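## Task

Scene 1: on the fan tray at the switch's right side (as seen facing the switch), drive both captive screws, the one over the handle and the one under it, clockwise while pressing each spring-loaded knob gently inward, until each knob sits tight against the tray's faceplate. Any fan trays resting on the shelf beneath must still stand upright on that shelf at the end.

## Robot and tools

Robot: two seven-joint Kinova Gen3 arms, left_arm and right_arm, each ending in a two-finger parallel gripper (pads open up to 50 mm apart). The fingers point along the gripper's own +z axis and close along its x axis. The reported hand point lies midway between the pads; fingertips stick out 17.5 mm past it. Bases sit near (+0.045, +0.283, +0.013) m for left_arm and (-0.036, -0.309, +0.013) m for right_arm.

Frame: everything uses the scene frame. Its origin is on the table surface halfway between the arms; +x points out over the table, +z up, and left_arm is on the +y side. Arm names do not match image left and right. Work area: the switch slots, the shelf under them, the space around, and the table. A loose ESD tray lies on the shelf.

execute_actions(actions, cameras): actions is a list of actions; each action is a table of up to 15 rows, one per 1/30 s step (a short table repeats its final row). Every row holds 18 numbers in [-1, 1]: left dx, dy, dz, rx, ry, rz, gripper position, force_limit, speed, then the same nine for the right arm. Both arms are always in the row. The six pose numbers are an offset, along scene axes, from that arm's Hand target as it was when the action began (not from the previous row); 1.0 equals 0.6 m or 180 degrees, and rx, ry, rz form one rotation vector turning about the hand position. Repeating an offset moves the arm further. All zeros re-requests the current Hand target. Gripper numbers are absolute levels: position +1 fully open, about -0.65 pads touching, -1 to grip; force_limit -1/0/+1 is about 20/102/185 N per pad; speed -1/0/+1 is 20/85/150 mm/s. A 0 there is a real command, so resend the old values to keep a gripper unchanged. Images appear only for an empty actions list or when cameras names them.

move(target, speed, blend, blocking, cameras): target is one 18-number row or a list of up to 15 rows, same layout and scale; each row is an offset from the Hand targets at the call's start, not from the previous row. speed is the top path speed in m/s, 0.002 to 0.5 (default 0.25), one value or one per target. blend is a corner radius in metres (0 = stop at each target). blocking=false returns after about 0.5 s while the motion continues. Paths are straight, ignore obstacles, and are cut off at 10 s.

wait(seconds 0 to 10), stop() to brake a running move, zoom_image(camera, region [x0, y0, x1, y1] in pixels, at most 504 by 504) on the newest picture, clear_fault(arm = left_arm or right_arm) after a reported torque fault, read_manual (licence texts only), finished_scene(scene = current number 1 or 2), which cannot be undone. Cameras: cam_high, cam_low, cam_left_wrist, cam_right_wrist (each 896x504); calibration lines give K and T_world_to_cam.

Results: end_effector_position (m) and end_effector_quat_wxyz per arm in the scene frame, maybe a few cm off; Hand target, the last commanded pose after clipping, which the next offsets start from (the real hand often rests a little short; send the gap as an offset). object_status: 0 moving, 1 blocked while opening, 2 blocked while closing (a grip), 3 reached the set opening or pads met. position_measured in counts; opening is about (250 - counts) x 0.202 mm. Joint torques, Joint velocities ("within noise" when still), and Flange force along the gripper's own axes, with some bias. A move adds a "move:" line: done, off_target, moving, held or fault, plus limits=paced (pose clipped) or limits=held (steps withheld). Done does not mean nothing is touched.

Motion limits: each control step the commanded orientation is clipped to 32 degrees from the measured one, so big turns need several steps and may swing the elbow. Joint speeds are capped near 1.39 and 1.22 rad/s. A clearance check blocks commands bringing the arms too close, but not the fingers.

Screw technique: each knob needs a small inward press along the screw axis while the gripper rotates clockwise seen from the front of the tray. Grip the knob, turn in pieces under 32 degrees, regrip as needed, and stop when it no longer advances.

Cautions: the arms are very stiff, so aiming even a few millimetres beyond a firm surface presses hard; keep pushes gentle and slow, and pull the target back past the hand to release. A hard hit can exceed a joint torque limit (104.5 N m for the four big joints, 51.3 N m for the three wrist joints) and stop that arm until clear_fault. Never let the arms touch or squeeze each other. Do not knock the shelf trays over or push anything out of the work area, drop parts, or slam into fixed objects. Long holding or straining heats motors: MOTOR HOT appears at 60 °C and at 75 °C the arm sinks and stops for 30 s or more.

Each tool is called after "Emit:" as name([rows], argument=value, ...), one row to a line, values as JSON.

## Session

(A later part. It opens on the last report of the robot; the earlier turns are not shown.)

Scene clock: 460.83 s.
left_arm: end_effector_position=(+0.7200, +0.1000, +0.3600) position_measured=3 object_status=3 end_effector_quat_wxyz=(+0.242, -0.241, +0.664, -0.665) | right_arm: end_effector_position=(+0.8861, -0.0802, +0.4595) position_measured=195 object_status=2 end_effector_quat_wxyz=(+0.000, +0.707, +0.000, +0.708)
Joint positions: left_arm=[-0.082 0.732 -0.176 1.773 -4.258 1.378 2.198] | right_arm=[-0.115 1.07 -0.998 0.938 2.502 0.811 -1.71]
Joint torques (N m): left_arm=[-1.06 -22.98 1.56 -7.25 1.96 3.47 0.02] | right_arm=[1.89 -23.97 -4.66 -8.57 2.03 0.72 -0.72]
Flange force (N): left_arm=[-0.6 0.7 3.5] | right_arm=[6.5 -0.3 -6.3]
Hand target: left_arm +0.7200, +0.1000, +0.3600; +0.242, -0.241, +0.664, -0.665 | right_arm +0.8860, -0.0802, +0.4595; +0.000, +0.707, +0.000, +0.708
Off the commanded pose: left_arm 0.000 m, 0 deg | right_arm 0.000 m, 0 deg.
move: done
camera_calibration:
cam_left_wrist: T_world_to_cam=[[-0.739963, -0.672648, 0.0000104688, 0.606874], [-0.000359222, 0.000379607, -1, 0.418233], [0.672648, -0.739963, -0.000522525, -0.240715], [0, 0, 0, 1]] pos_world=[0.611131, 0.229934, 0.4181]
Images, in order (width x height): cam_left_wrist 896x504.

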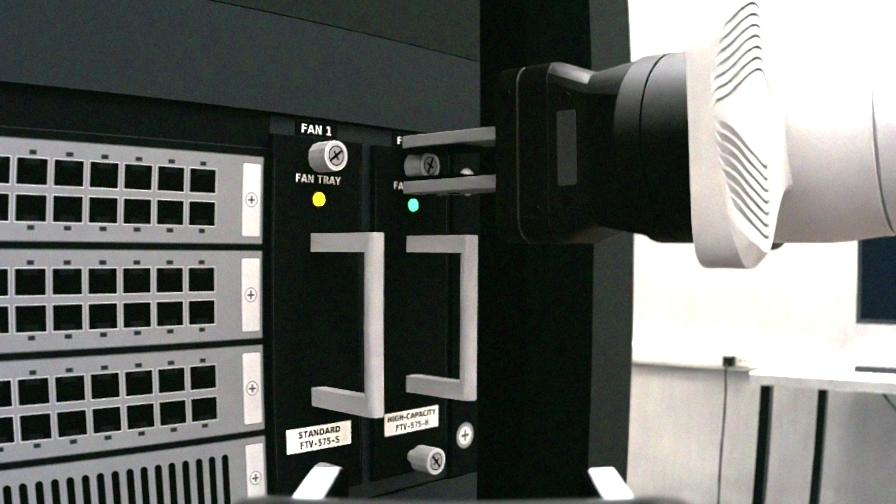

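Emit:
move([
  [0,0,0,0,0,0,1,1,1,0,0,0,0,0,0,0.274,-0.7,-0.2],
  [0,0,0,0,0,0,1,1,1,-0.1433,0,0,-0.5,0,0,0.274,-0.7,-0.2],
  [0,0,0,0,0,0,1,1,1,-0.1433,0.0003,-0.2417,1,0,0,0.274,-0.7,-0.2],
  [0,0,0,0,0,0,1,1,1,-0.1433,0.0003,-0.2417,0.5,0,0,0.274,-0.7,-0.2],
  [0,0,0,0,0,0,1,1,1,-0.06,0.0003,-0.2417,0,0,0,0.274,-0.7,-0.2],
], speed=0.44, cameras=["cam_left_wrist","cam_right_wrist","cam_low"])

Emit:
zoom_image(camera="cam_left_wrist", region=[300, 110, 500, 230])

Emit:
zoom_image(camera="cam_right_wrist", region=[320, 350, 580, 504])

Emit:
zoom_image(camera="cam_left_wrist", region=[370, 374, 500, 504])

Scene clock: 503.43 s.
left_arm: end_effector_position=(+0.7200, +0.1000, +0.3600) position_measured=3 object_status=3 end_effector_quat_wxyz=(+0.242, -0.241, +0.664, -0.665) | right_arm: end_effector_position=(+0.8500, -0.0800, +0.3145) position_measured=112 object_status=3 end_effector_quat_wxyz=(+0.000, +0.707, +0.000, +0.708)
Joint positions: left_arm=[-0.082 0.732 -0.176 1.773 -4.258 1.378 2.198] | right_arm=[-0.944 1.303 1.105 1.271 2.631 0.421 2.54]
Joint torques (N m): left_arm=[-1.06 -22.99 1.56 -7.27 1.97 3.47 0.02] | right_arm=[-0.17 -23.55 11.37 -4.4 -0.49 2.99 -0.03]
Flange force (N): left_arm=[-0.6 0.8 3.5] | right_arm=[4.5 1.9 1.3]
Hand target: left_arm +0.7200, +0.1000, +0.3600; +0.242, -0.241, +0.664, -0.665 | right_arm +0.8500, -0.0800, +0.3145; +0.000, +0.707, +0.000, +0.708
Off the commanded pose: left_arm 0.000 m, 0 deg | right_arm 0.000 m, 0 deg.
move: done
camera_calibration:
cam_left_wrist: T_world_to_cam=[[-0.739963, -0.672648, 0.0000104688, 0.606874], [-0.000359222, 0.000379607, -1, 0.418233], [0.672648, -0.739963, -0.000522525, -0.240715], [0, 0, 0, 1]] pos_world=[0.611131, 0.229934, 0.4181]
cam_right_wrist: T_world_to_cam=[[-0.0136014, -0.000302108, 0.999907, -0.307582], [0.00905546, -0.999959, -0.000178945, -0.031353], [0.999866, 0.00905219, 0.0136036, -0.68851], [0, 0, 0, 1]] pos_world=[0.684519, -0.0252121, 0.316914]
Images, in order (width x height): cam_low 896x504, cam_left_wrist 896x504, cam_right_wrist 896x504.

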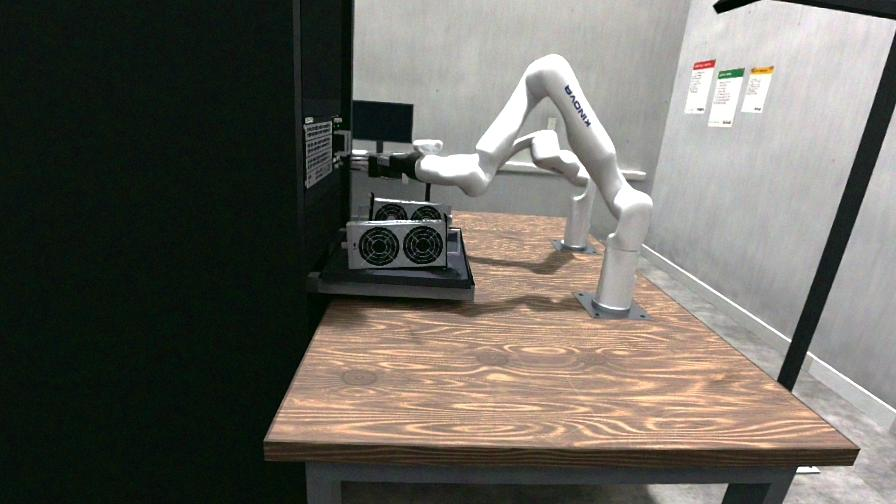

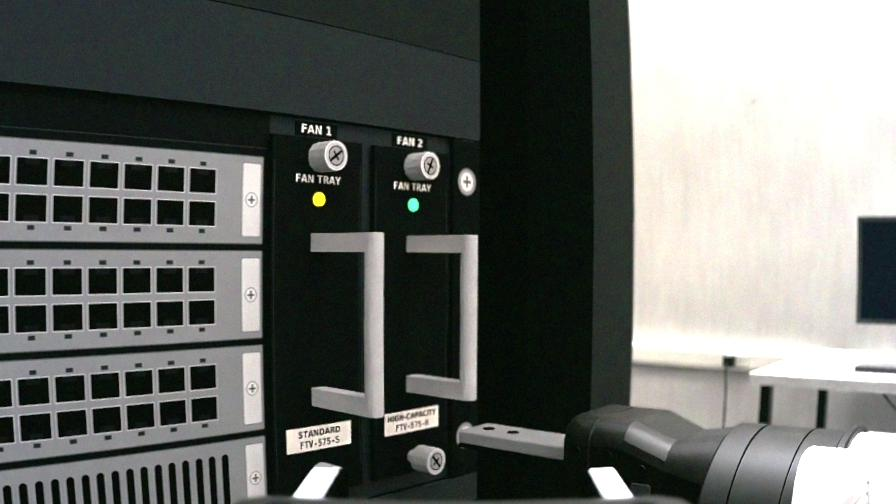

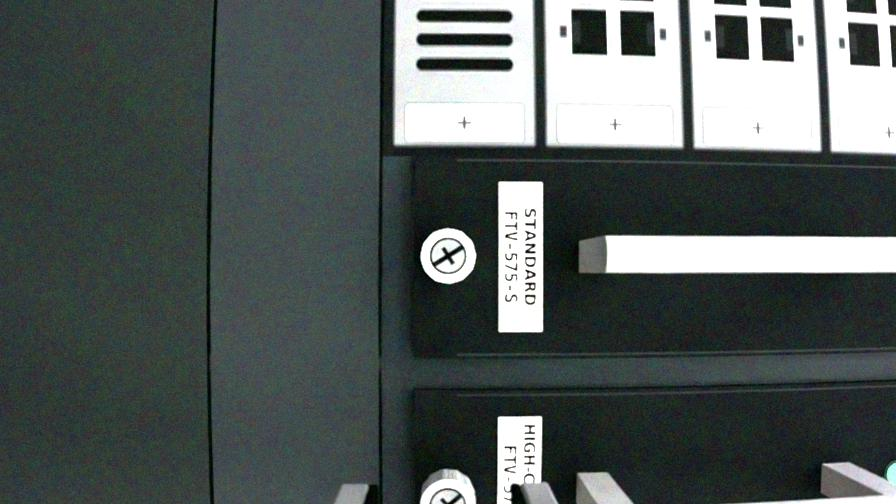

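Scaled by 2.520 from the camera's 896x504 image, which has a finer 1280x720 frame.

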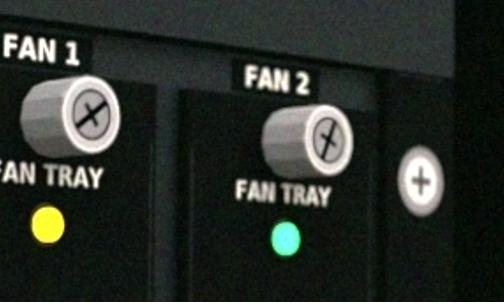

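Scaled by 1.938 from the camera's 896x504 image, which has a finer 1280x720 frame.

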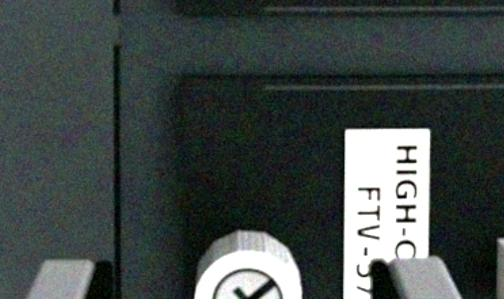

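Scaled by 3.877 from the camera's 896x504 image, which has a finer 1280x720 frame.

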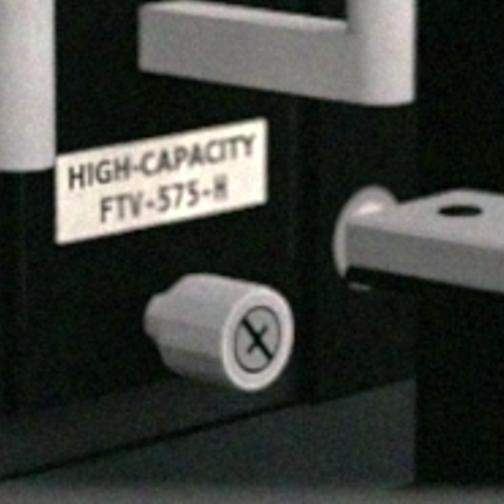

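Emit:
move(target=[0,0,-0.1,0,0,0,1,1,1,0.05,0,0.0017,0,0,0,0.274,-0.7,-0.2], speed=0.08, cameras=["cam_left_wrist","cam_right_wrist"])

Emit:
zoom_image(camera="cam_left_wrist", region=[390, 270, 510, 400])

Emit:
zoom_image(camera="cam_right_wrist", region=[320, 350, 580, 504])

Scene clock: 523.60 s.
left_arm: end_effector_position=(+0.7200, +0.1000, +0.3000) position_measured=3 object_status=3 end_effector_quat_wxyz=(+0.242, -0.241, +0.664, -0.665) | right_arm: end_effector_position=(+0.8800, -0.0800, +0.3155) position_measured=112 object_status=3 end_effector_quat_wxyz=(+0.000, +0.707, +0.000, +0.708)
Joint positions: left_arm=[-0.088 0.854 -0.167 1.788 -4.221 1.439 2.074] | right_arm=[-0.881 1.343 1.128 1.131 2.593 0.346 2.558]
Joint torques (N m): left_arm=[-1.08 -23.7 1.8 -6.21 1.65 3.69 0.01] | right_arm=[-0.15 -24.89 10.94 -4.23 -0.33 3.05 -0.01]
Flange force (N): left_arm=[-0.6 1.0 3.2] | right_arm=[4.8 2.2 1.4]
Hand target: left_arm +0.7200, +0.1000, +0.3000; +0.242, -0.241, +0.664, -0.665 | right_arm +0.8800, -0.0800, +0.3155; +0.000, +0.707, +0.000, +0.708
Off the commanded pose: left_arm 0.000 m, 0 deg | right_arm 0.000 m, 0 deg.
move: done
camera_calibration:
cam_left_wrist: T_world_to_cam=[[-0.740014, -0.672592, 0.000151187, 0.606776], [-0.00046484, 0.000286654, -1, 0.358318], [0.672592, -0.740014, -0.000524776, -0.240773], [0, 0, 0, 1]] pos_world=[0.611131, 0.229834, 0.3581]
cam_right_wrist: T_world_to_cam=[[-0.0136014, -0.000302108, 0.999907, -0.308174], [0.00905546, -0.999959, -0.000178945, -0.0316245], [0.999866, 0.00905219, 0.0136036, -0.71852], [0, 0, 0, 1]] pos_world=[0.714519, -0.0252121, 0.317914]
Images, in order (width x height): cam_left_wrist 896x504, cam_right_wrist 896x504.

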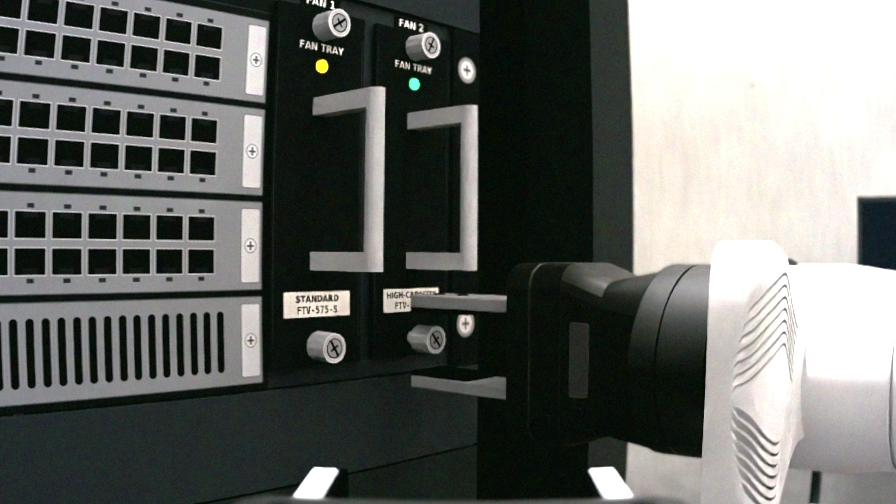

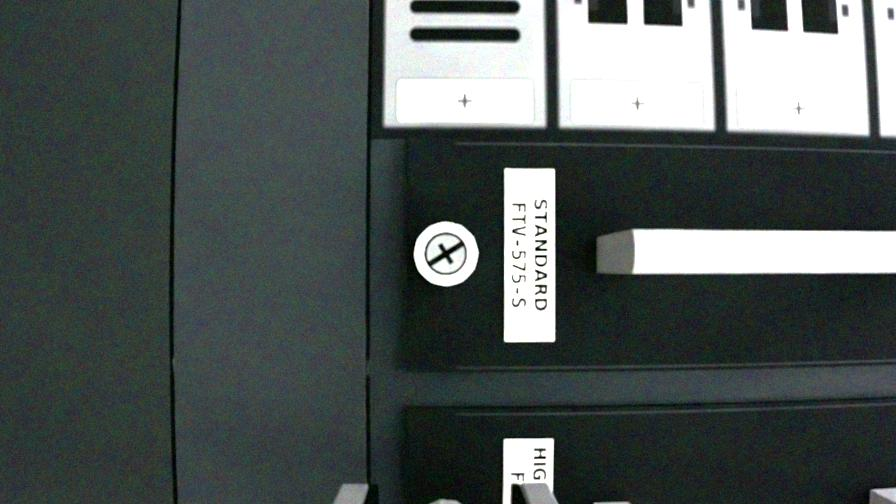

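Scaled by 3.877 from the camera's 896x504 image, which has a finer 1280x720 frame.

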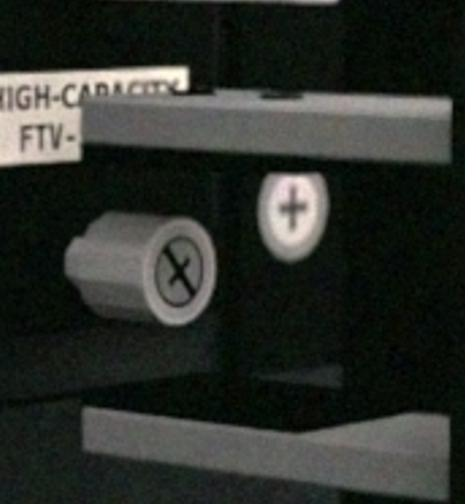

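Scaled by 1.938 from the camera's 896x504 image, which has a finer 1280x720 frame.

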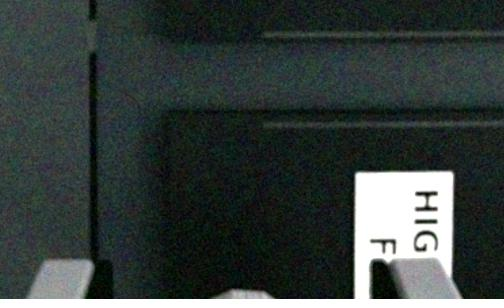

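Emit:
move([
  [0,0,0,0,0,0,1,1,1,0,0,0,0,0,0,-1,-0.7,-0.6],
  [0,0,0,0,0,0,1,1,1,0.0043,0,0,0.5,0,0,-1,-0.7,-0.6],
  [0,0,0,0,0,0,1,1,1,0.0047,0,0,1,0,0,-1,-0.7,-0.6],
  [0,0,0,0,0,0,1,1,1,0.005,0,0,-0.5,0,0,-1,-0.7,-0.6],
], speed=0.44, cameras=["cam_high","cam_left_wrist"])

Emit:
zoom_image(camera="cam_left_wrist", region=[390, 270, 510, 400])

Scene clock: 546.13 s.
left_arm: end_effector_position=(+0.7200, +0.1000, +0.3000) position_measured=3 object_status=3 end_effector_quat_wxyz=(+0.242, -0.241, +0.664, -0.665) | right_arm: end_effector_position=(+0.8831, -0.0800, +0.3155) position_measured=192 object_status=2 end_effector_quat_wxyz=(+0.500, +0.500, +0.501, +0.500)
Joint positions: left_arm=[-0.088 0.854 -0.167 1.788 -4.221 1.439 2.074] | right_arm=[-0.183 1.17 -0.683 1.073 2.687 0.888 -0.605]
Joint torques (N m): left_arm=[-1.05 -23.67 1.81 -6.16 1.61 3.7 0.03] | right_arm=[2.39 -20.72 -2.1 -14.47 2.86 -2.07 -0.04]
Flange force (N): left_arm=[-0.6 1.0 3.3] | right_arm=[-10.0 10.1 -52.8]
Hand target: left_arm +0.7200, +0.1000, +0.3000; +0.242, -0.241, +0.664, -0.665 | right_arm +0.8830, -0.0800, +0.3155; +0.500, +0.500, +0.501, +0.500
Off the commanded pose: left_arm 0.000 m, 0 deg | right_arm 0.000 m, 0 deg.
move: done
camera_calibration:
cam_left_wrist: T_world_to_cam=[[-0.739963, -0.672648, 0.0000838373, 0.606848], [-0.000481688, 0.000405255, -1, 0.358302], [0.672648, -0.739963, -0.00062388, -0.24071], [0, 0, 0, 1]] pos_world=[0.611131, 0.229934, 0.358101]
Images, in order (width x height): cam_high 896x504, cam_left_wrist 896x504.

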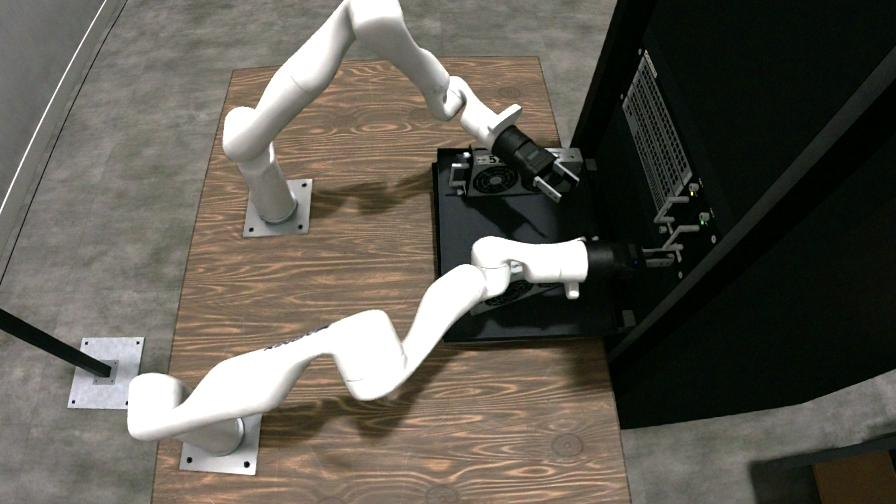

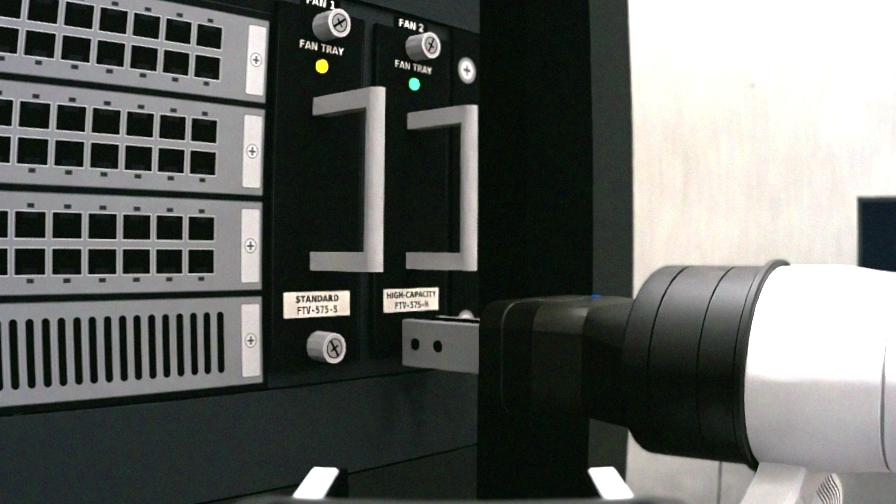

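Scaled by 3.877 from the camera's 896x504 image, which has a finer 1280x720 frame.

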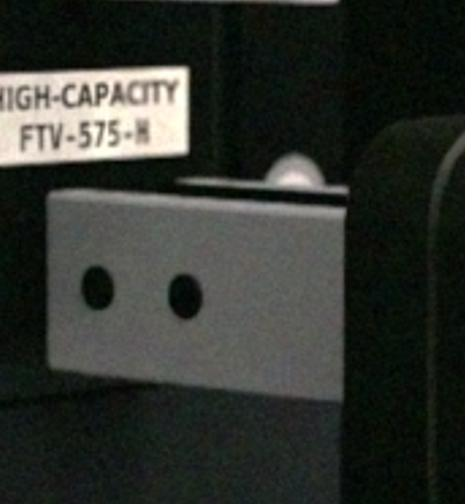

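Emit:
move([
  [0,0,0,0,0,0,1,1,1,0,0,0,0.5,0,0,-1,-0.7,-0.6],
], speed=0.44, cameras=["cam_left_wrist"])

Emit:
zoom_image(camera="cam_left_wrist", region=[390, 270, 510, 400])

Scene clock: 550.27 s.
left_arm: end_effector_position=(+0.7200, +0.1000, +0.3000) position_measured=3 object_status=3 end_effector_quat_wxyz=(+0.242, -0.241, +0.664, -0.665) | right_arm: end_effector_position=(+0.8831, -0.0801, +0.3155) position_measured=192 object_status=2 end_effector_quat_wxyz=(+0.000, +0.707, +0.000, +0.708)
Joint positions: left_arm=[-0.088 0.854 -0.167 1.788 -4.221 1.439 2.074] | right_arm=[-0.028 1.375 -1.259 1.063 2.93 0.985 -1.775]
Joint torques (N m): left_arm=[-1.04 -23.67 1.79 -6.23 1.64 3.72 0] | right_arm=[3.71 -17.08 -4.25 -8.05 0.59 -1.6 -0.08]
Flange force (N): left_arm=[-0.5 0.9 3.2] | right_arm=[14.0 3.7 -32.8]
Hand target: left_arm +0.7200, +0.1000, +0.3000; +0.242, -0.241, +0.664, -0.665 | right_arm +0.8831, -0.0800, +0.3155; +0.000, +0.707, +0.000, +0.708
Off the commanded pose: left_arm 0.000 m, 0 deg | right_arm 0.000 m, 0 deg.
move: done
camera_calibration:
cam_left_wrist: T_world_to_cam=[[-0.739963, -0.672648, 0.0000838373, 0.606848], [-0.000481688, 0.000405255, -1, 0.358302], [0.672648, -0.739963, -0.00062388, -0.24071], [0, 0, 0, 1]] pos_world=[0.611131, 0.229934, 0.358101]
Images, in order (width x height): cam_left_wrist 896x504.

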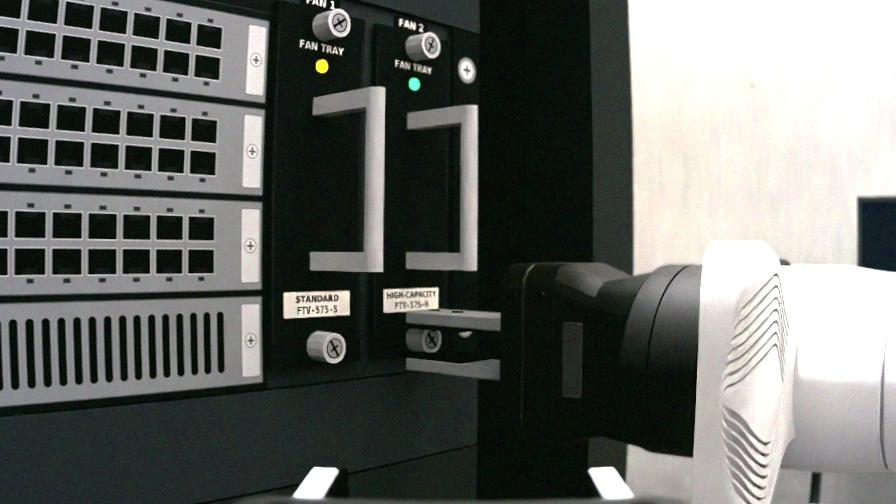

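Scaled by 3.877 from the camera's 896x504 image, which has a finer 1280x720 frame.

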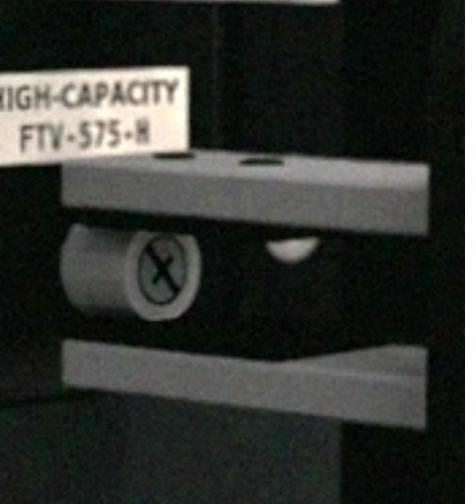

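Emit:
move([
  [0,0,0,0,0,0,1,1,1,0,0,0,0,0,0,0.05,-0.7,-0.4],
  [0,0,0,0,0,0,1,1,1,0,0,0,-0.6667,0,0,0.05,-0.7,-0.4],
  [0,0,0,0,0,0,1,1,1,0,0,0,0.6667,0,0,0.05,-0.7,-0.4],
  [0,0,0,0,0,0,1,1,1,0,0,0,0,0,0,0.05,-0.7,-0.4],
], speed=0.44)

Emit:
move([
  [0,0,0,0,0,0,1,1,1,0,0,0,0,0,0,-1,-0.7,-0.4],
  [0,0,0,0,0,0,1,1,1,0.00036,0,0,0.6667,0,0,-1,-0.7,-0.4],
  [0,0,0,0,0,0,1,1,1,0.00072,0,0,-0.6667,0,0,-1,-0.7,-0.4],
  [0,0,0,0,0,0,1,1,1,0.0011,0,0,0,0,0,-1,-0.7,-0.4],
], speed=0.44)

Emit:
move([
  [0,0,0,0,0,0,1,1,1,0,0,0,0,0,0,0.05,-0.7,-0.4],
  [0,0,0,0,0,0,1,1,1,0,0,0,-0.6667,0,0,0.05,-0.7,-0.4],
  [0,0,0,0,0,0,1,1,1,0,0,0,0.6667,0,0,0.05,-0.7,-0.4],
  [0,0,0,0,0,0,1,1,1,0,0,0,0,0,0,0.05,-0.7,-0.4],
], speed=0.44)

Emit:
move([
  [0,0,0,0,0,0,1,1,1,0,0,0,0,0,0,-1,-0.7,-0.4],
  [0,0,0,0,0,0,1,1,1,0.00036,0,0,0.6667,0,0,-1,-0.7,-0.4],
  [0,0,0,0,0,0,1,1,1,0.00072,0,0,-0.6667,0,0,-1,-0.7,-0.4],
  [0,0,0,0,0,0,1,1,1,0.0011,0,0,0,0,0,-1,-0.7,-0.4],
], speed=0.44, cameras=["cam_high","cam_left_wrist"])

Emit:
zoom_image(camera="cam_left_wrist", region=[390, 270, 510, 400])

Scene clock: 570.20 s.
left_arm: end_effector_position=(+0.7200, +0.1000, +0.3000) position_measured=3 object_status=3 end_effector_quat_wxyz=(+0.242, -0.241, +0.664, -0.665) | right_arm: end_effector_position=(+0.8830, -0.0800, +0.3155) position_measured=145 object_status=3 end_effector_quat_wxyz=(+0.000, +0.707, +0.000, +0.708)
Joint positions: left_arm=[-0.088 0.854 -0.167 1.788 -4.221 1.439 2.074] | right_arm=[-0.879 1.358 1.153 1.116 2.605 0.331 2.521]
Joint torques (N m): left_arm=[-1.04 -23.67 1.79 -6.19 1.62 3.71 0.01] | right_arm=[-0.19 -24.95 11.04 -4.04 -0.35 2.97 -0.01]
Flange force (N): left_arm=[-0.6 1.0 3.3] | right_arm=[5.0 2.6 1.0]
Hand target: left_arm +0.7200, +0.1000, +0.3000; +0.242, -0.241, +0.664, -0.665 | right_arm +0.8830, -0.0800, +0.3155; +0.000, +0.707, +0.000, +0.708
Off the commanded pose: left_arm 0.000 m, 0 deg | right_arm 0.000 m, 0 deg.
move: done

Scene clock: 578.97 s.
left_arm: end_effector_position=(+0.7200, +0.1000, +0.3000) position_measured=3 object_status=3 end_effector_quat_wxyz=(+0.242, -0.241, +0.664, -0.665) | right_arm: end_effector_position=(+0.8837, -0.0800, +0.3155) position_measured=192 object_status=2 end_effector_quat_wxyz=(+0.000, +0.707, +0.000, +0.708)
Joint positions: left_arm=[-0.088 0.854 -0.167 1.788 -4.221 1.439 2.074] | right_arm=[-0.033 1.365 -1.236 1.06 2.919 0.98 -1.791]
Joint torques (N m): left_arm=[-1.05 -23.71 1.76 -6.18 1.64 3.7 0.02] | right_arm=[1.94 -19.12 -5.11 -4.59 0.98 -0.14 -0.07]
Flange force (N): left_arm=[-0.6 1.1 3.3] | right_arm=[12.4 0.2 -10.5]
Hand target: left_arm +0.7200, +0.1000, +0.3000; +0.242, -0.241, +0.664, -0.665 | right_arm +0.8837, -0.0800, +0.3155; +0.000, +0.707, +0.000, +0.708
Off the commanded pose: left_arm 0.000 m, 0 deg | right_arm 0.000 m, 0 deg.
move: done

Scene clock: 587.70 s.
left_arm: end_effector_position=(+0.7200, +0.1000, +0.3000) position_measured=3 object_status=3 end_effector_quat_wxyz=(+0.242, -0.241, +0.664, -0.665) | right_arm: end_effector_position=(+0.8837, -0.0800, +0.3155) position_measured=145 object_status=3 end_effector_quat_wxyz=(+0.000, +0.707, +0.000, +0.708)
Joint positions: left_arm=[-0.088 0.854 -0.167 1.788 -4.221 1.439 2.074] | right_arm=[-0.881 1.368 1.175 1.113 2.621 0.323 2.484]
Joint torques (N m): left_arm=[-1.05 -23.7 1.75 -6.18 1.66 3.66 0] | right_arm=[-0.2 -24.96 11.04 -3.77 -0.34 2.86 -0.01]
Flange force (N): left_arm=[-0.6 1.1 3.2] | right_arm=[5.0 2.3 1.5]
Hand target: left_arm +0.7200, +0.1000, +0.3000; +0.242, -0.241, +0.664, -0.665 | right_arm +0.8837, -0.0800, +0.3155; +0.000, +0.707, +0.000, +0.708
Off the commanded pose: left_arm 0.000 m, 0 deg | right_arm 0.000 m, 0 deg.
move: done

Scene clock: 596.47 s.
left_arm: end_effector_position=(+0.7200, +0.1000, +0.3000) position_measured=3 object_status=3 end_effector_quat_wxyz=(+0.242, -0.241, +0.664, -0.665) | right_arm: end_effector_position=(+0.8844, -0.0800, +0.3155) position_measured=192 object_status=2 end_effector_quat_wxyz=(+0.000, +0.707, +0.000, +0.708)
Joint positions: left_arm=[-0.088 0.854 -0.167 1.788 -4.221 1.439 2.074] | right_arm=[-0.038 1.356 -1.214 1.057 2.909 0.975 -1.807]
Joint torques (N m): left_arm=[-1.08 -23.62 1.78 -6.2 1.67 3.69 0.03] | right_arm=[1.96 -18.83 -4.91 -4.74 0.87 -0.23 -0.02]
Flange force (N): left_arm=[-0.5 0.9 3.2] | right_arm=[12.6 0.4 -11.3]
Hand target: left_arm +0.7200, +0.1000, +0.3000; +0.242, -0.241, +0.664, -0.665 | right_arm +0.8844, -0.0800, +0.3155; +0.000, +0.707, +0.000, +0.708
Off the commanded pose: left_arm 0.000 m, 0 deg | right_arm 0.000 m, 0 deg.
move: done
camera_calibration:
cam_left_wrist: T_world_to_cam=[[-0.739963, -0.672648, 0.0000838373, 0.606781], [-0.000481688, 0.000405255, -1, 0.358302], [0.672648, -0.739963, -0.00062388, -0.240784], [0, 0, 0, 1]] pos_world=[0.611131, 0.229834, 0.358101]
Images, in order (width x height): cam_high 896x504, cam_left_wrist 896x504.

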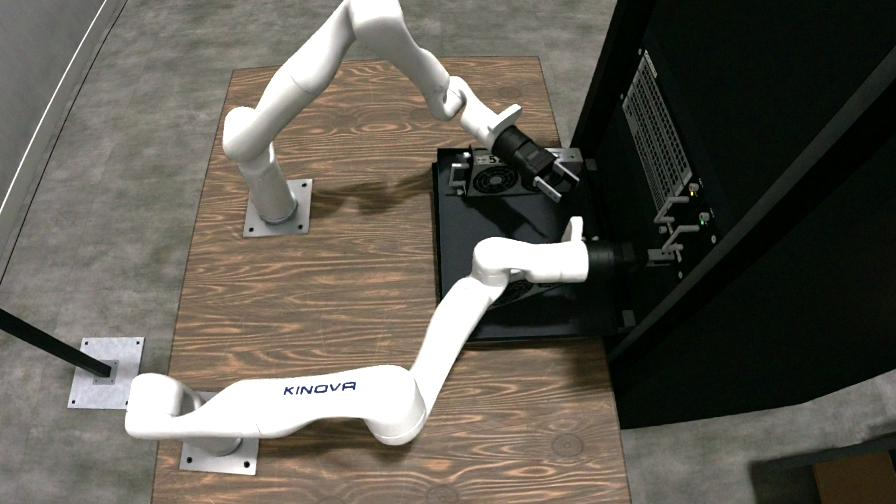

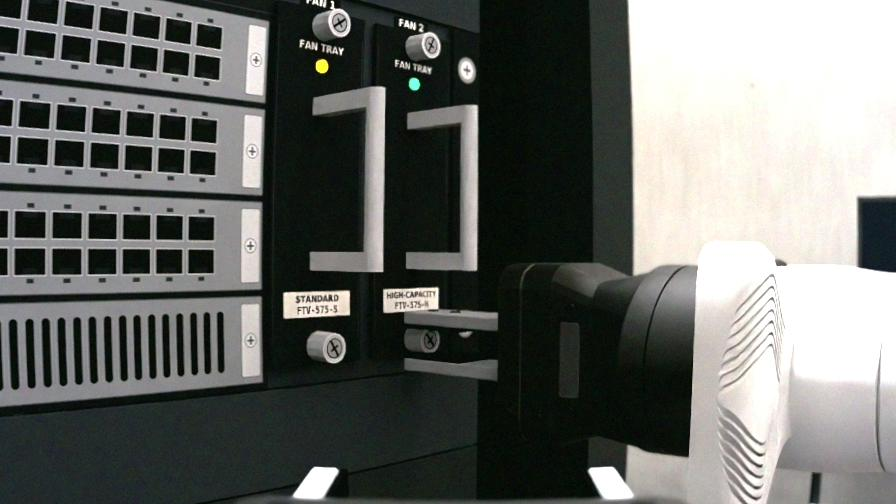

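Scaled by 3.877 from the camera's 896x504 image, which has a finer 1280x720 frame.

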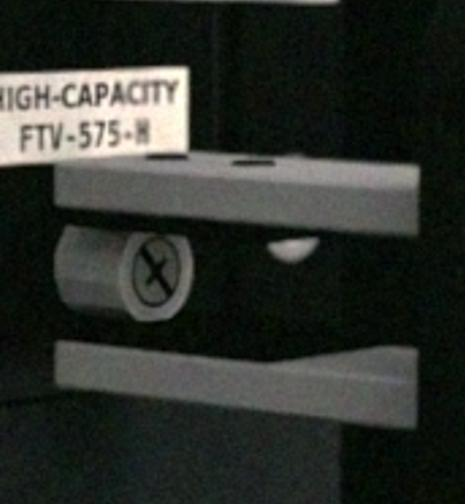

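Emit:
move([
  [0,0,0,0,0,0,1,1,1,0,0,0,0,0,0,0.05,-0.2,-0.4],
  [0,0,0,0,0,0,1,1,1,0,0,0,-0.6667,0,0,0.05,-0.2,-0.4],
  [0,0,0,0,0,0,1,1,1,0,0,0,0.6667,0,0,0.05,-0.2,-0.4],
  [0,0,0,0,0,0,1,1,1,0,0,0,0,0,0,0.05,-0.2,-0.4],
], speed=0.44)

Emit:
move([
  [0,0,0,0,0,0,1,1,1,0,0,0,0,0,0,-1,-0.2,-0.4],
  [0,0,0,0,0,0,1,1,1,0.00036,0,0,0.6667,0,0,-1,-0.2,-0.4],
  [0,0,0,0,0,0,1,1,1,0.00072,0,0,-0.6667,0,0,-1,-0.2,-0.4],
  [0,0,0,0,0,0,1,1,1,0.001,0,0,0,0,0,-1,-0.2,-0.4],
], speed=0.44, cameras=["cam_left_wrist"])

Emit:
zoom_image(camera="cam_left_wrist", region=[390, 270, 510, 400])

Scene clock: 611.60 s.
left_arm: end_effector_position=(+0.7200, +0.1000, +0.3000) position_measured=3 object_status=3 end_effector_quat_wxyz=(+0.242, -0.241, +0.664, -0.665) | right_arm: end_effector_position=(+0.8844, -0.0800, +0.3155) position_measured=145 object_status=3 end_effector_quat_wxyz=(+0.000, +0.707, +0.000, +0.708)
Joint positions: left_arm=[-0.088 0.854 -0.167 1.788 -4.221 1.439 2.074] | right_arm=[-0.883 1.378 1.196 1.11 2.638 0.315 2.447]
Joint torques (N m): left_arm=[-1.05 -23.67 1.79 -6.19 1.64 3.68 0] | right_arm=[-0.14 -25.05 11.09 -3.53 -0.38 2.78 -0.01]
Flange force (N): left_arm=[-0.6 1.0 3.2] | right_arm=[5.0 2.1 1.6]
Hand target: left_arm +0.7200, +0.1000, +0.3000; +0.242, -0.241, +0.664, -0.665 | right_arm +0.8844, -0.0800, +0.3155; +0.000, +0.707, +0.000, +0.708
Off the commanded pose: left_arm 0.000 m, 0 deg | right_arm 0.000 m, 0 deg.
move: done

Scene clock: 620.37 s.
left_arm: end_effector_position=(+0.7200, +0.1000, +0.3000) position_measured=3 object_status=3 end_effector_quat_wxyz=(+0.242, -0.241, +0.664, -0.665) | right_arm: end_effector_position=(+0.8850, -0.0800, +0.3155) position_measured=196 object_status=2 end_effector_quat_wxyz=(+0.000, +0.707, +0.000, +0.708)
Joint positions: left_arm=[-0.088 0.854 -0.167 1.788 -4.221 1.439 2.074] | right_arm=[-0.043 1.347 -1.191 1.054 2.898 0.97 -1.823]
Joint torques (N m): left_arm=[-1.07 -23.69 1.78 -6.2 1.62 3.69 0.01] | right_arm=[1.78 -18.83 -4.79 -4.25 0.8 0.02 -0.07]
Flange force (N): left_arm=[-0.5 1.0 3.3] | right_arm=[12.8 -0.3 -7.8]
Hand target: left_arm +0.7200, +0.1000, +0.3000; +0.242, -0.241, +0.664, -0.665 | right_arm +0.8850, -0.0800, +0.3155; +0.000, +0.707, +0.000, +0.708
Off the commanded pose: left_arm 0.000 m, 0 deg | right_arm 0.000 m, 0 deg.
move: done
camera_calibration:
cam_left_wrist: T_world_to_cam=[[-0.739963, -0.672648, 0.0000838373, 0.606781], [-0.000481688, 0.000405255, -1, 0.358302], [0.672648, -0.739963, -0.00062388, -0.240784], [0, 0, 0, 1]] pos_world=[0.611131, 0.229834, 0.358101]
Images, in order (width x height): cam_left_wrist 896x504.

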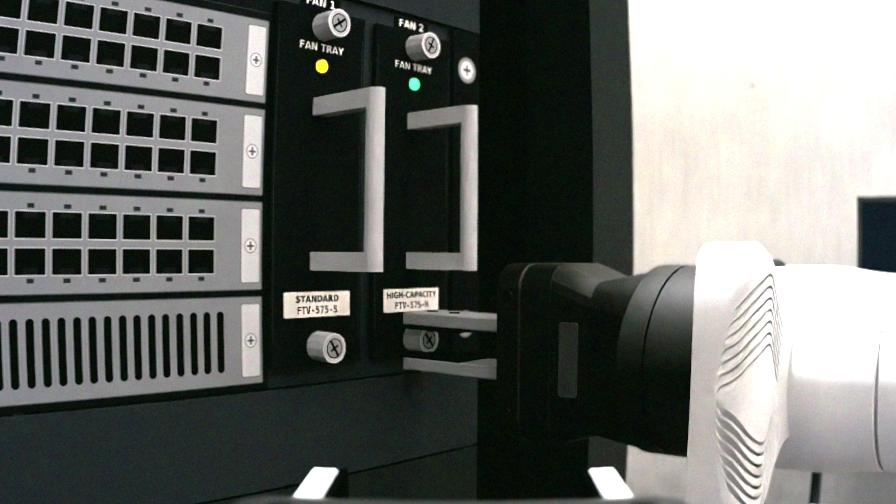

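Scaled by 3.877 from the camera's 896x504 image, which has a finer 1280x720 frame.

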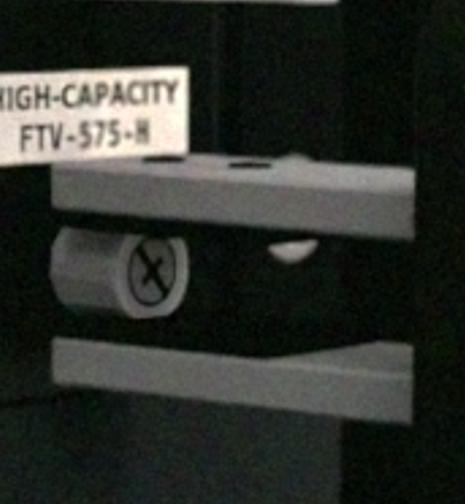

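Emit:
move([
  [0,0,0,0,0,0,1,1,1,0.0003,0,0,0.5,0,0,-1,-0.2,-0.4],
  [0,0,0,0,0,0,1,1,1,0.0005,0,0,1,0,0,-1,-0.2,-0.4],
], speed=0.4, cameras=["cam_high","cam_left_wrist"])

Emit:
zoom_image(camera="cam_left_wrist", region=[390, 270, 510, 400])

Scene clock: 630.43 s.
left_arm: end_effector_position=(+0.7200, +0.1000, +0.3000) position_measured=3 object_status=3 end_effector_quat_wxyz=(+0.242, -0.241, +0.664, -0.665) | right_arm: end_effector_position=(+0.8853, -0.0800, +0.3155) position_measured=196 object_status=2 end_effector_quat_wxyz=(+0.707, +0.000, +0.708, +0.000)
Joint positions: left_arm=[-0.088 0.854 -0.167 1.788 -4.221 1.439 2.074] | right_arm=[-0.12 1.849 -2.35 1.056 3.444 0.927 -4.109]
Joint torques (N m): left_arm=[-1.1 -23.68 1.78 -6.18 1.63 3.71 0.02] | right_arm=[-6.54 -15.98 -1.92 3.65 -1.74 -2.77 -0.03]
Flange force (N): left_arm=[-0.6 1.0 3.4] | right_arm=[-15.8 -8.4 -8.4]
Hand target: left_arm +0.7200, +0.1000, +0.3000; +0.242, -0.241, +0.664, -0.665 | right_arm +0.8853, -0.0800, +0.3155; +0.707, +0.000, +0.708, +0.000
Off the commanded pose: left_arm 0.000 m, 0 deg | right_arm 0.000 m, 0 deg.
move: done
camera_calibration:
cam_left_wrist: T_world_to_cam=[[-0.739963, -0.672648, 0.0000838373, 0.606781], [-0.000481688, 0.000405255, -1, 0.358302], [0.672648, -0.739963, -0.00062388, -0.240784], [0, 0, 0, 1]] pos_world=[0.611131, 0.229834, 0.358101]
Images, in order (width x height): cam_high 896x504, cam_left_wrist 896x504.

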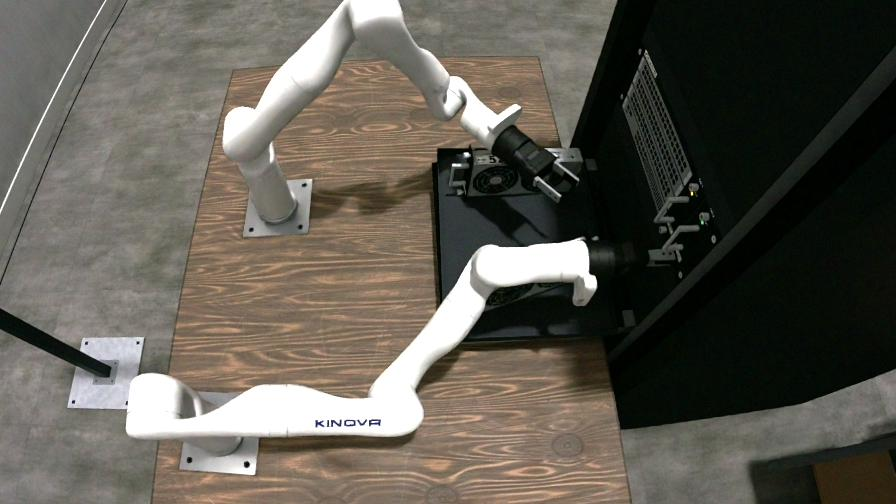

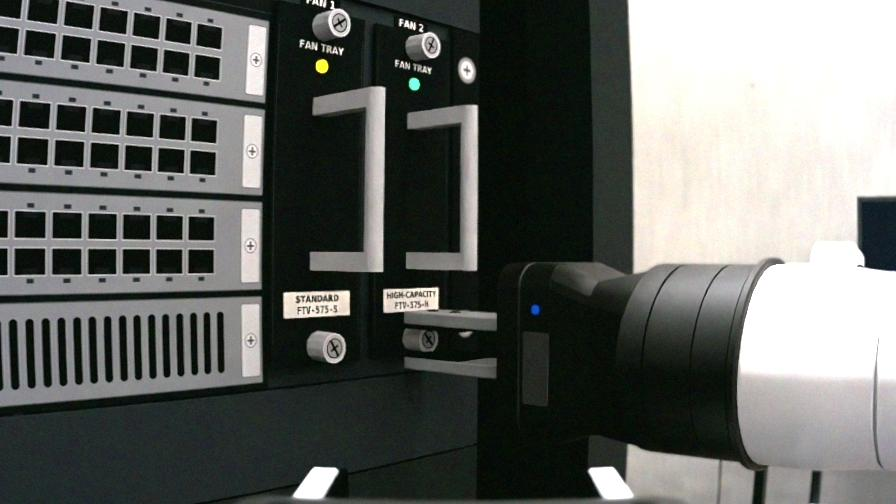

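Scaled by 3.877 from the camera's 896x504 image, which has a finer 1280x720 frame.

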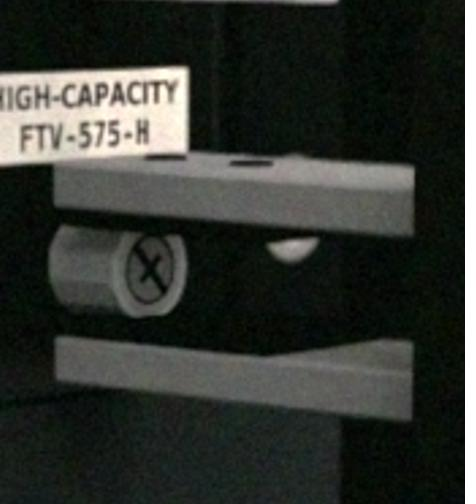

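Emit:
move([
  [0,0,0,0,0,0,1,1,1,0,0,0,0,0,0,0.05,-0.2,-0.4],
  [0,0,0,0,0,0,1,1,1,0,0,0,-0.6667,0,0,0.05,-0.2,-0.4],
  [0,0,0,0,0,0,1,1,1,0,0,0,0.6667,0,0,0.05,-0.2,-0.4],
  [0,0,0,0,0,0,1,1,1,0,0,0,0,0,0,0.05,-0.2,-0.4],
], speed=0.44)

Emit:
move([
  [0,0,0,0,0,0,1,1,1,0,0,0,0,0,0,-1,-0.2,-0.4],
  [0,0,0,0,0,0,1,1,1,0.0002,0,0,0.5,0,0,-1,-0.2,-0.4],
  [0,0,0,0,0,0,1,1,1,0.0004,0,0,1,0,0,-1,-0.2,-0.4],
], speed=0.44, cameras=["cam_left_wrist"])

Emit:
zoom_image(camera="cam_left_wrist", region=[390, 270, 510, 400])

Scene clock: 644.47 s.
left_arm: end_effector_position=(+0.7200, +0.1000, +0.3000) position_measured=3 object_status=3 end_effector_quat_wxyz=(+0.242, -0.241, +0.664, -0.665) | right_arm: end_effector_position=(+0.8853, -0.0800, +0.3155) position_measured=145 object_status=3 end_effector_quat_wxyz=(+0.707, +0.000, +0.708, +0.000)
Joint positions: left_arm=[-0.088 0.854 -0.167 1.788 -4.221 1.439 2.074] | right_arm=[-0.452 1.089 -0.031 1.078 2.491 0.717 0.551]
Joint torques (N m): left_arm=[-1.06 -23.65 1.78 -6.23 1.65 3.7 0.01] | right_arm=[-0.13 -27 1.77 -10.42 1.64 3.13 0.09]
Flange force (N): left_arm=[-0.4 0.9 3.2] | right_arm=[-4.6 -0.1 -1.2]
Hand target: left_arm +0.7200, +0.1000, +0.3000; +0.242, -0.241, +0.664, -0.665 | right_arm +0.8853, -0.0800, +0.3155; +0.707, +0.000, +0.708, +0.000
Off the commanded pose: left_arm 0.000 m, 0 deg | right_arm 0.000 m, 0 deg.
move: done

Scene clock: 649.33 s.
left_arm: end_effector_position=(+0.7200, +0.1000, +0.3000) position_measured=3 object_status=3 end_effector_quat_wxyz=(+0.242, -0.241, +0.664, -0.665) | right_arm: end_effector_position=(+0.8855, -0.0801, +0.3155) position_measured=196 object_status=2 end_effector_quat_wxyz=(+0.000, +0.707, +0.000, +0.708)
Joint positions: left_arm=[-0.088 0.854 -0.167 1.788 -4.221 1.439 2.074] | right_arm=[-0.045 1.344 -1.18 1.052 2.893 0.967 -1.83]
Joint torques (N m): left_arm=[-1.01 -23.68 1.81 -6.23 1.62 3.7 0] | right_arm=[6.74 -17.99 -4.06 -6.31 -0.18 1.89 -0.65]
Flange force (N): left_arm=[-0.5 1.0 3.1] | right_arm=[13.8 -6.1 -5.6]
Hand target: left_arm +0.7200, +0.1000, +0.3000; +0.242, -0.241, +0.664, -0.665 | right_arm +0.8855, -0.0800, +0.3155; +0.000, +0.707, +0.000, +0.708
Off the commanded pose: left_arm 0.000 m, 0 deg | right_arm 0.000 m, 0 deg.
move: done
camera_calibration:
cam_left_wrist: T_world_to_cam=[[-0.739963, -0.672648, 0.0000838373, 0.606781], [-0.000481688, 0.000405255, -1, 0.358302], [0.672648, -0.739963, -0.00062388, -0.240784], [0, 0, 0, 1]] pos_world=[0.611131, 0.229834, 0.358101]
Images, in order (width x height): cam_left_wrist 896x504.

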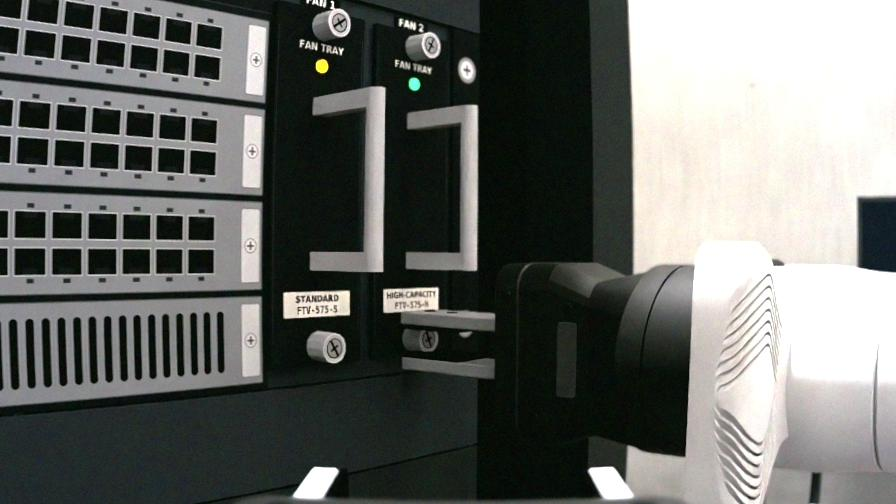

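Scaled by 3.877 from the camera's 896x504 image, which has a finer 1280x720 frame.

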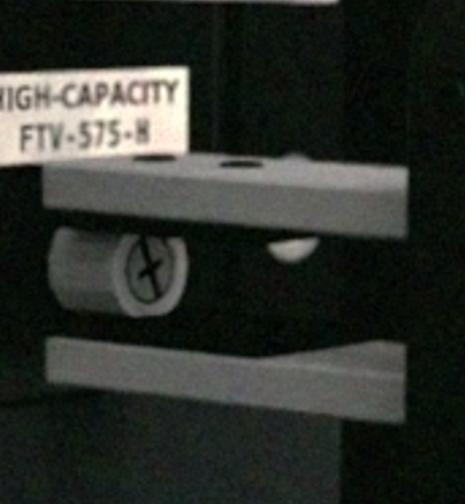

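Emit:
move([
  [0,0,0,0,0,0,1,1,1,0,0,0,0,0,0,0.274,-0.2,-0.4],
  [0,0,0,0,0,0,1,1,1,-0.13,0,0,0,0,0,0.274,-0.2,-0.4],
], speed=0.15, cameras=["cam_left_wrist","cam_high","cam_low"])

Emit:
zoom_image(camera="cam_left_wrist", region=[290, 290, 490, 390])

Emit:
zoom_image(camera="cam_left_wrist", region=[290, 0, 490, 100])

Scene clock: 655.50 s.
left_arm: end_effector_position=(+0.7200, +0.1000, +0.3000) position_measured=3 object_status=3 end_effector_quat_wxyz=(+0.242, -0.241, +0.664, -0.665) | right_arm: end_effector_position=(+0.8075, -0.0800, +0.3155) position_measured=112 object_status=3 end_effector_quat_wxyz=(+0.000, +0.707, +0.000, +0.708)
Joint positions: left_arm=[-0.088 0.854 -0.167 1.788 -4.221 1.439 2.074] | right_arm=[0.029 1.279 -1.197 1.396 2.889 1.216 -1.891]
Joint torques (N m): left_arm=[-1.1 -23.71 1.75 -6.17 1.65 3.7 0] | right_arm=[-0.15 -23.67 -8.62 -3.77 3.56 1.19 -0.05]
Flange force (N): left_arm=[-0.7 1.0 3.4] | right_arm=[4.9 -0.4 1.9]
Hand target: left_arm +0.7200, +0.1000, +0.3000; +0.242, -0.241, +0.664, -0.665 | right_arm +0.8075, -0.0800, +0.3155; +0.000, +0.707, +0.000, +0.708
Off the commanded pose: left_arm 0.000 m, 0 deg | right_arm 0.000 m, 0 deg.
move: done
camera_calibration:
cam_left_wrist: T_world_to_cam=[[-0.739963, -0.672648, 0.0000838373, 0.606781], [-0.000481688, 0.000405255, -1, 0.358302], [0.672648, -0.739963, -0.00062388, -0.240784], [0, 0, 0, 1]] pos_world=[0.611131, 0.229834, 0.358101]
Images, in order (width x height): cam_high 896x504, cam_low 896x504, cam_left_wrist 896x504.

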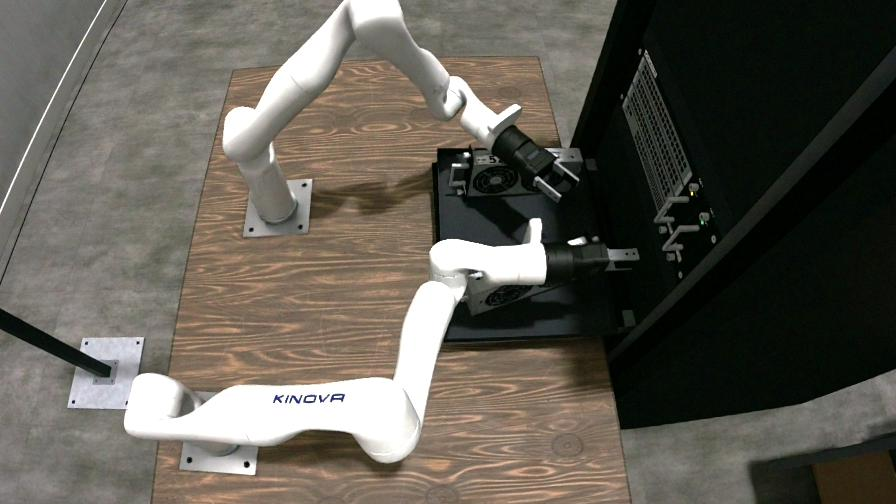

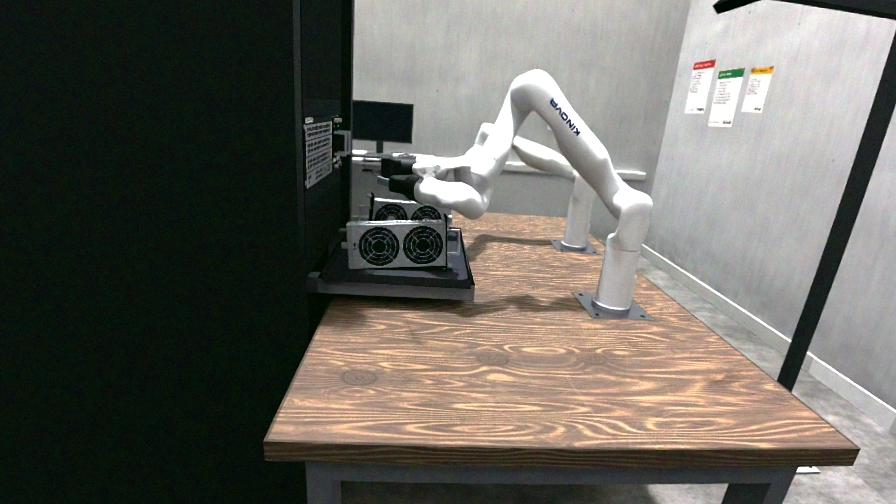

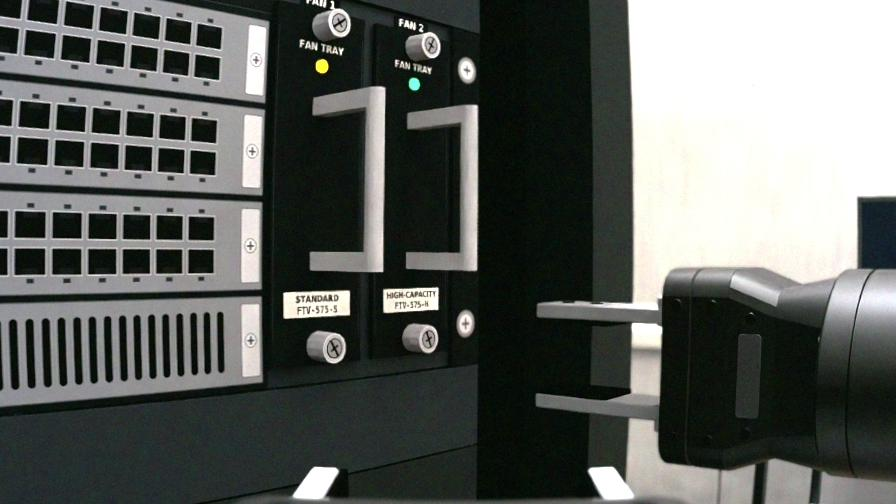

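Scaled by 2.520 from the camera's 896x504 image, which has a finer 1280x720 frame.

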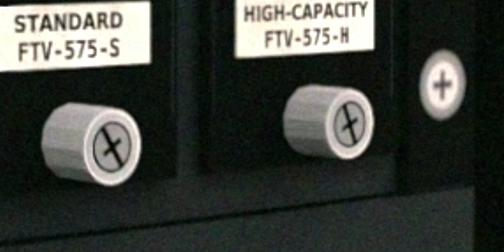

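Scaled by 2.520 from the camera's 896x504 image, which has a finer 1280x720 frame.

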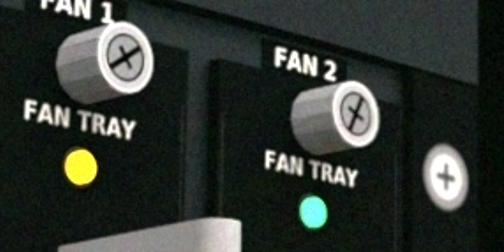

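Emit:
finished_scene(scene=1)

The scene is finished: the task was done.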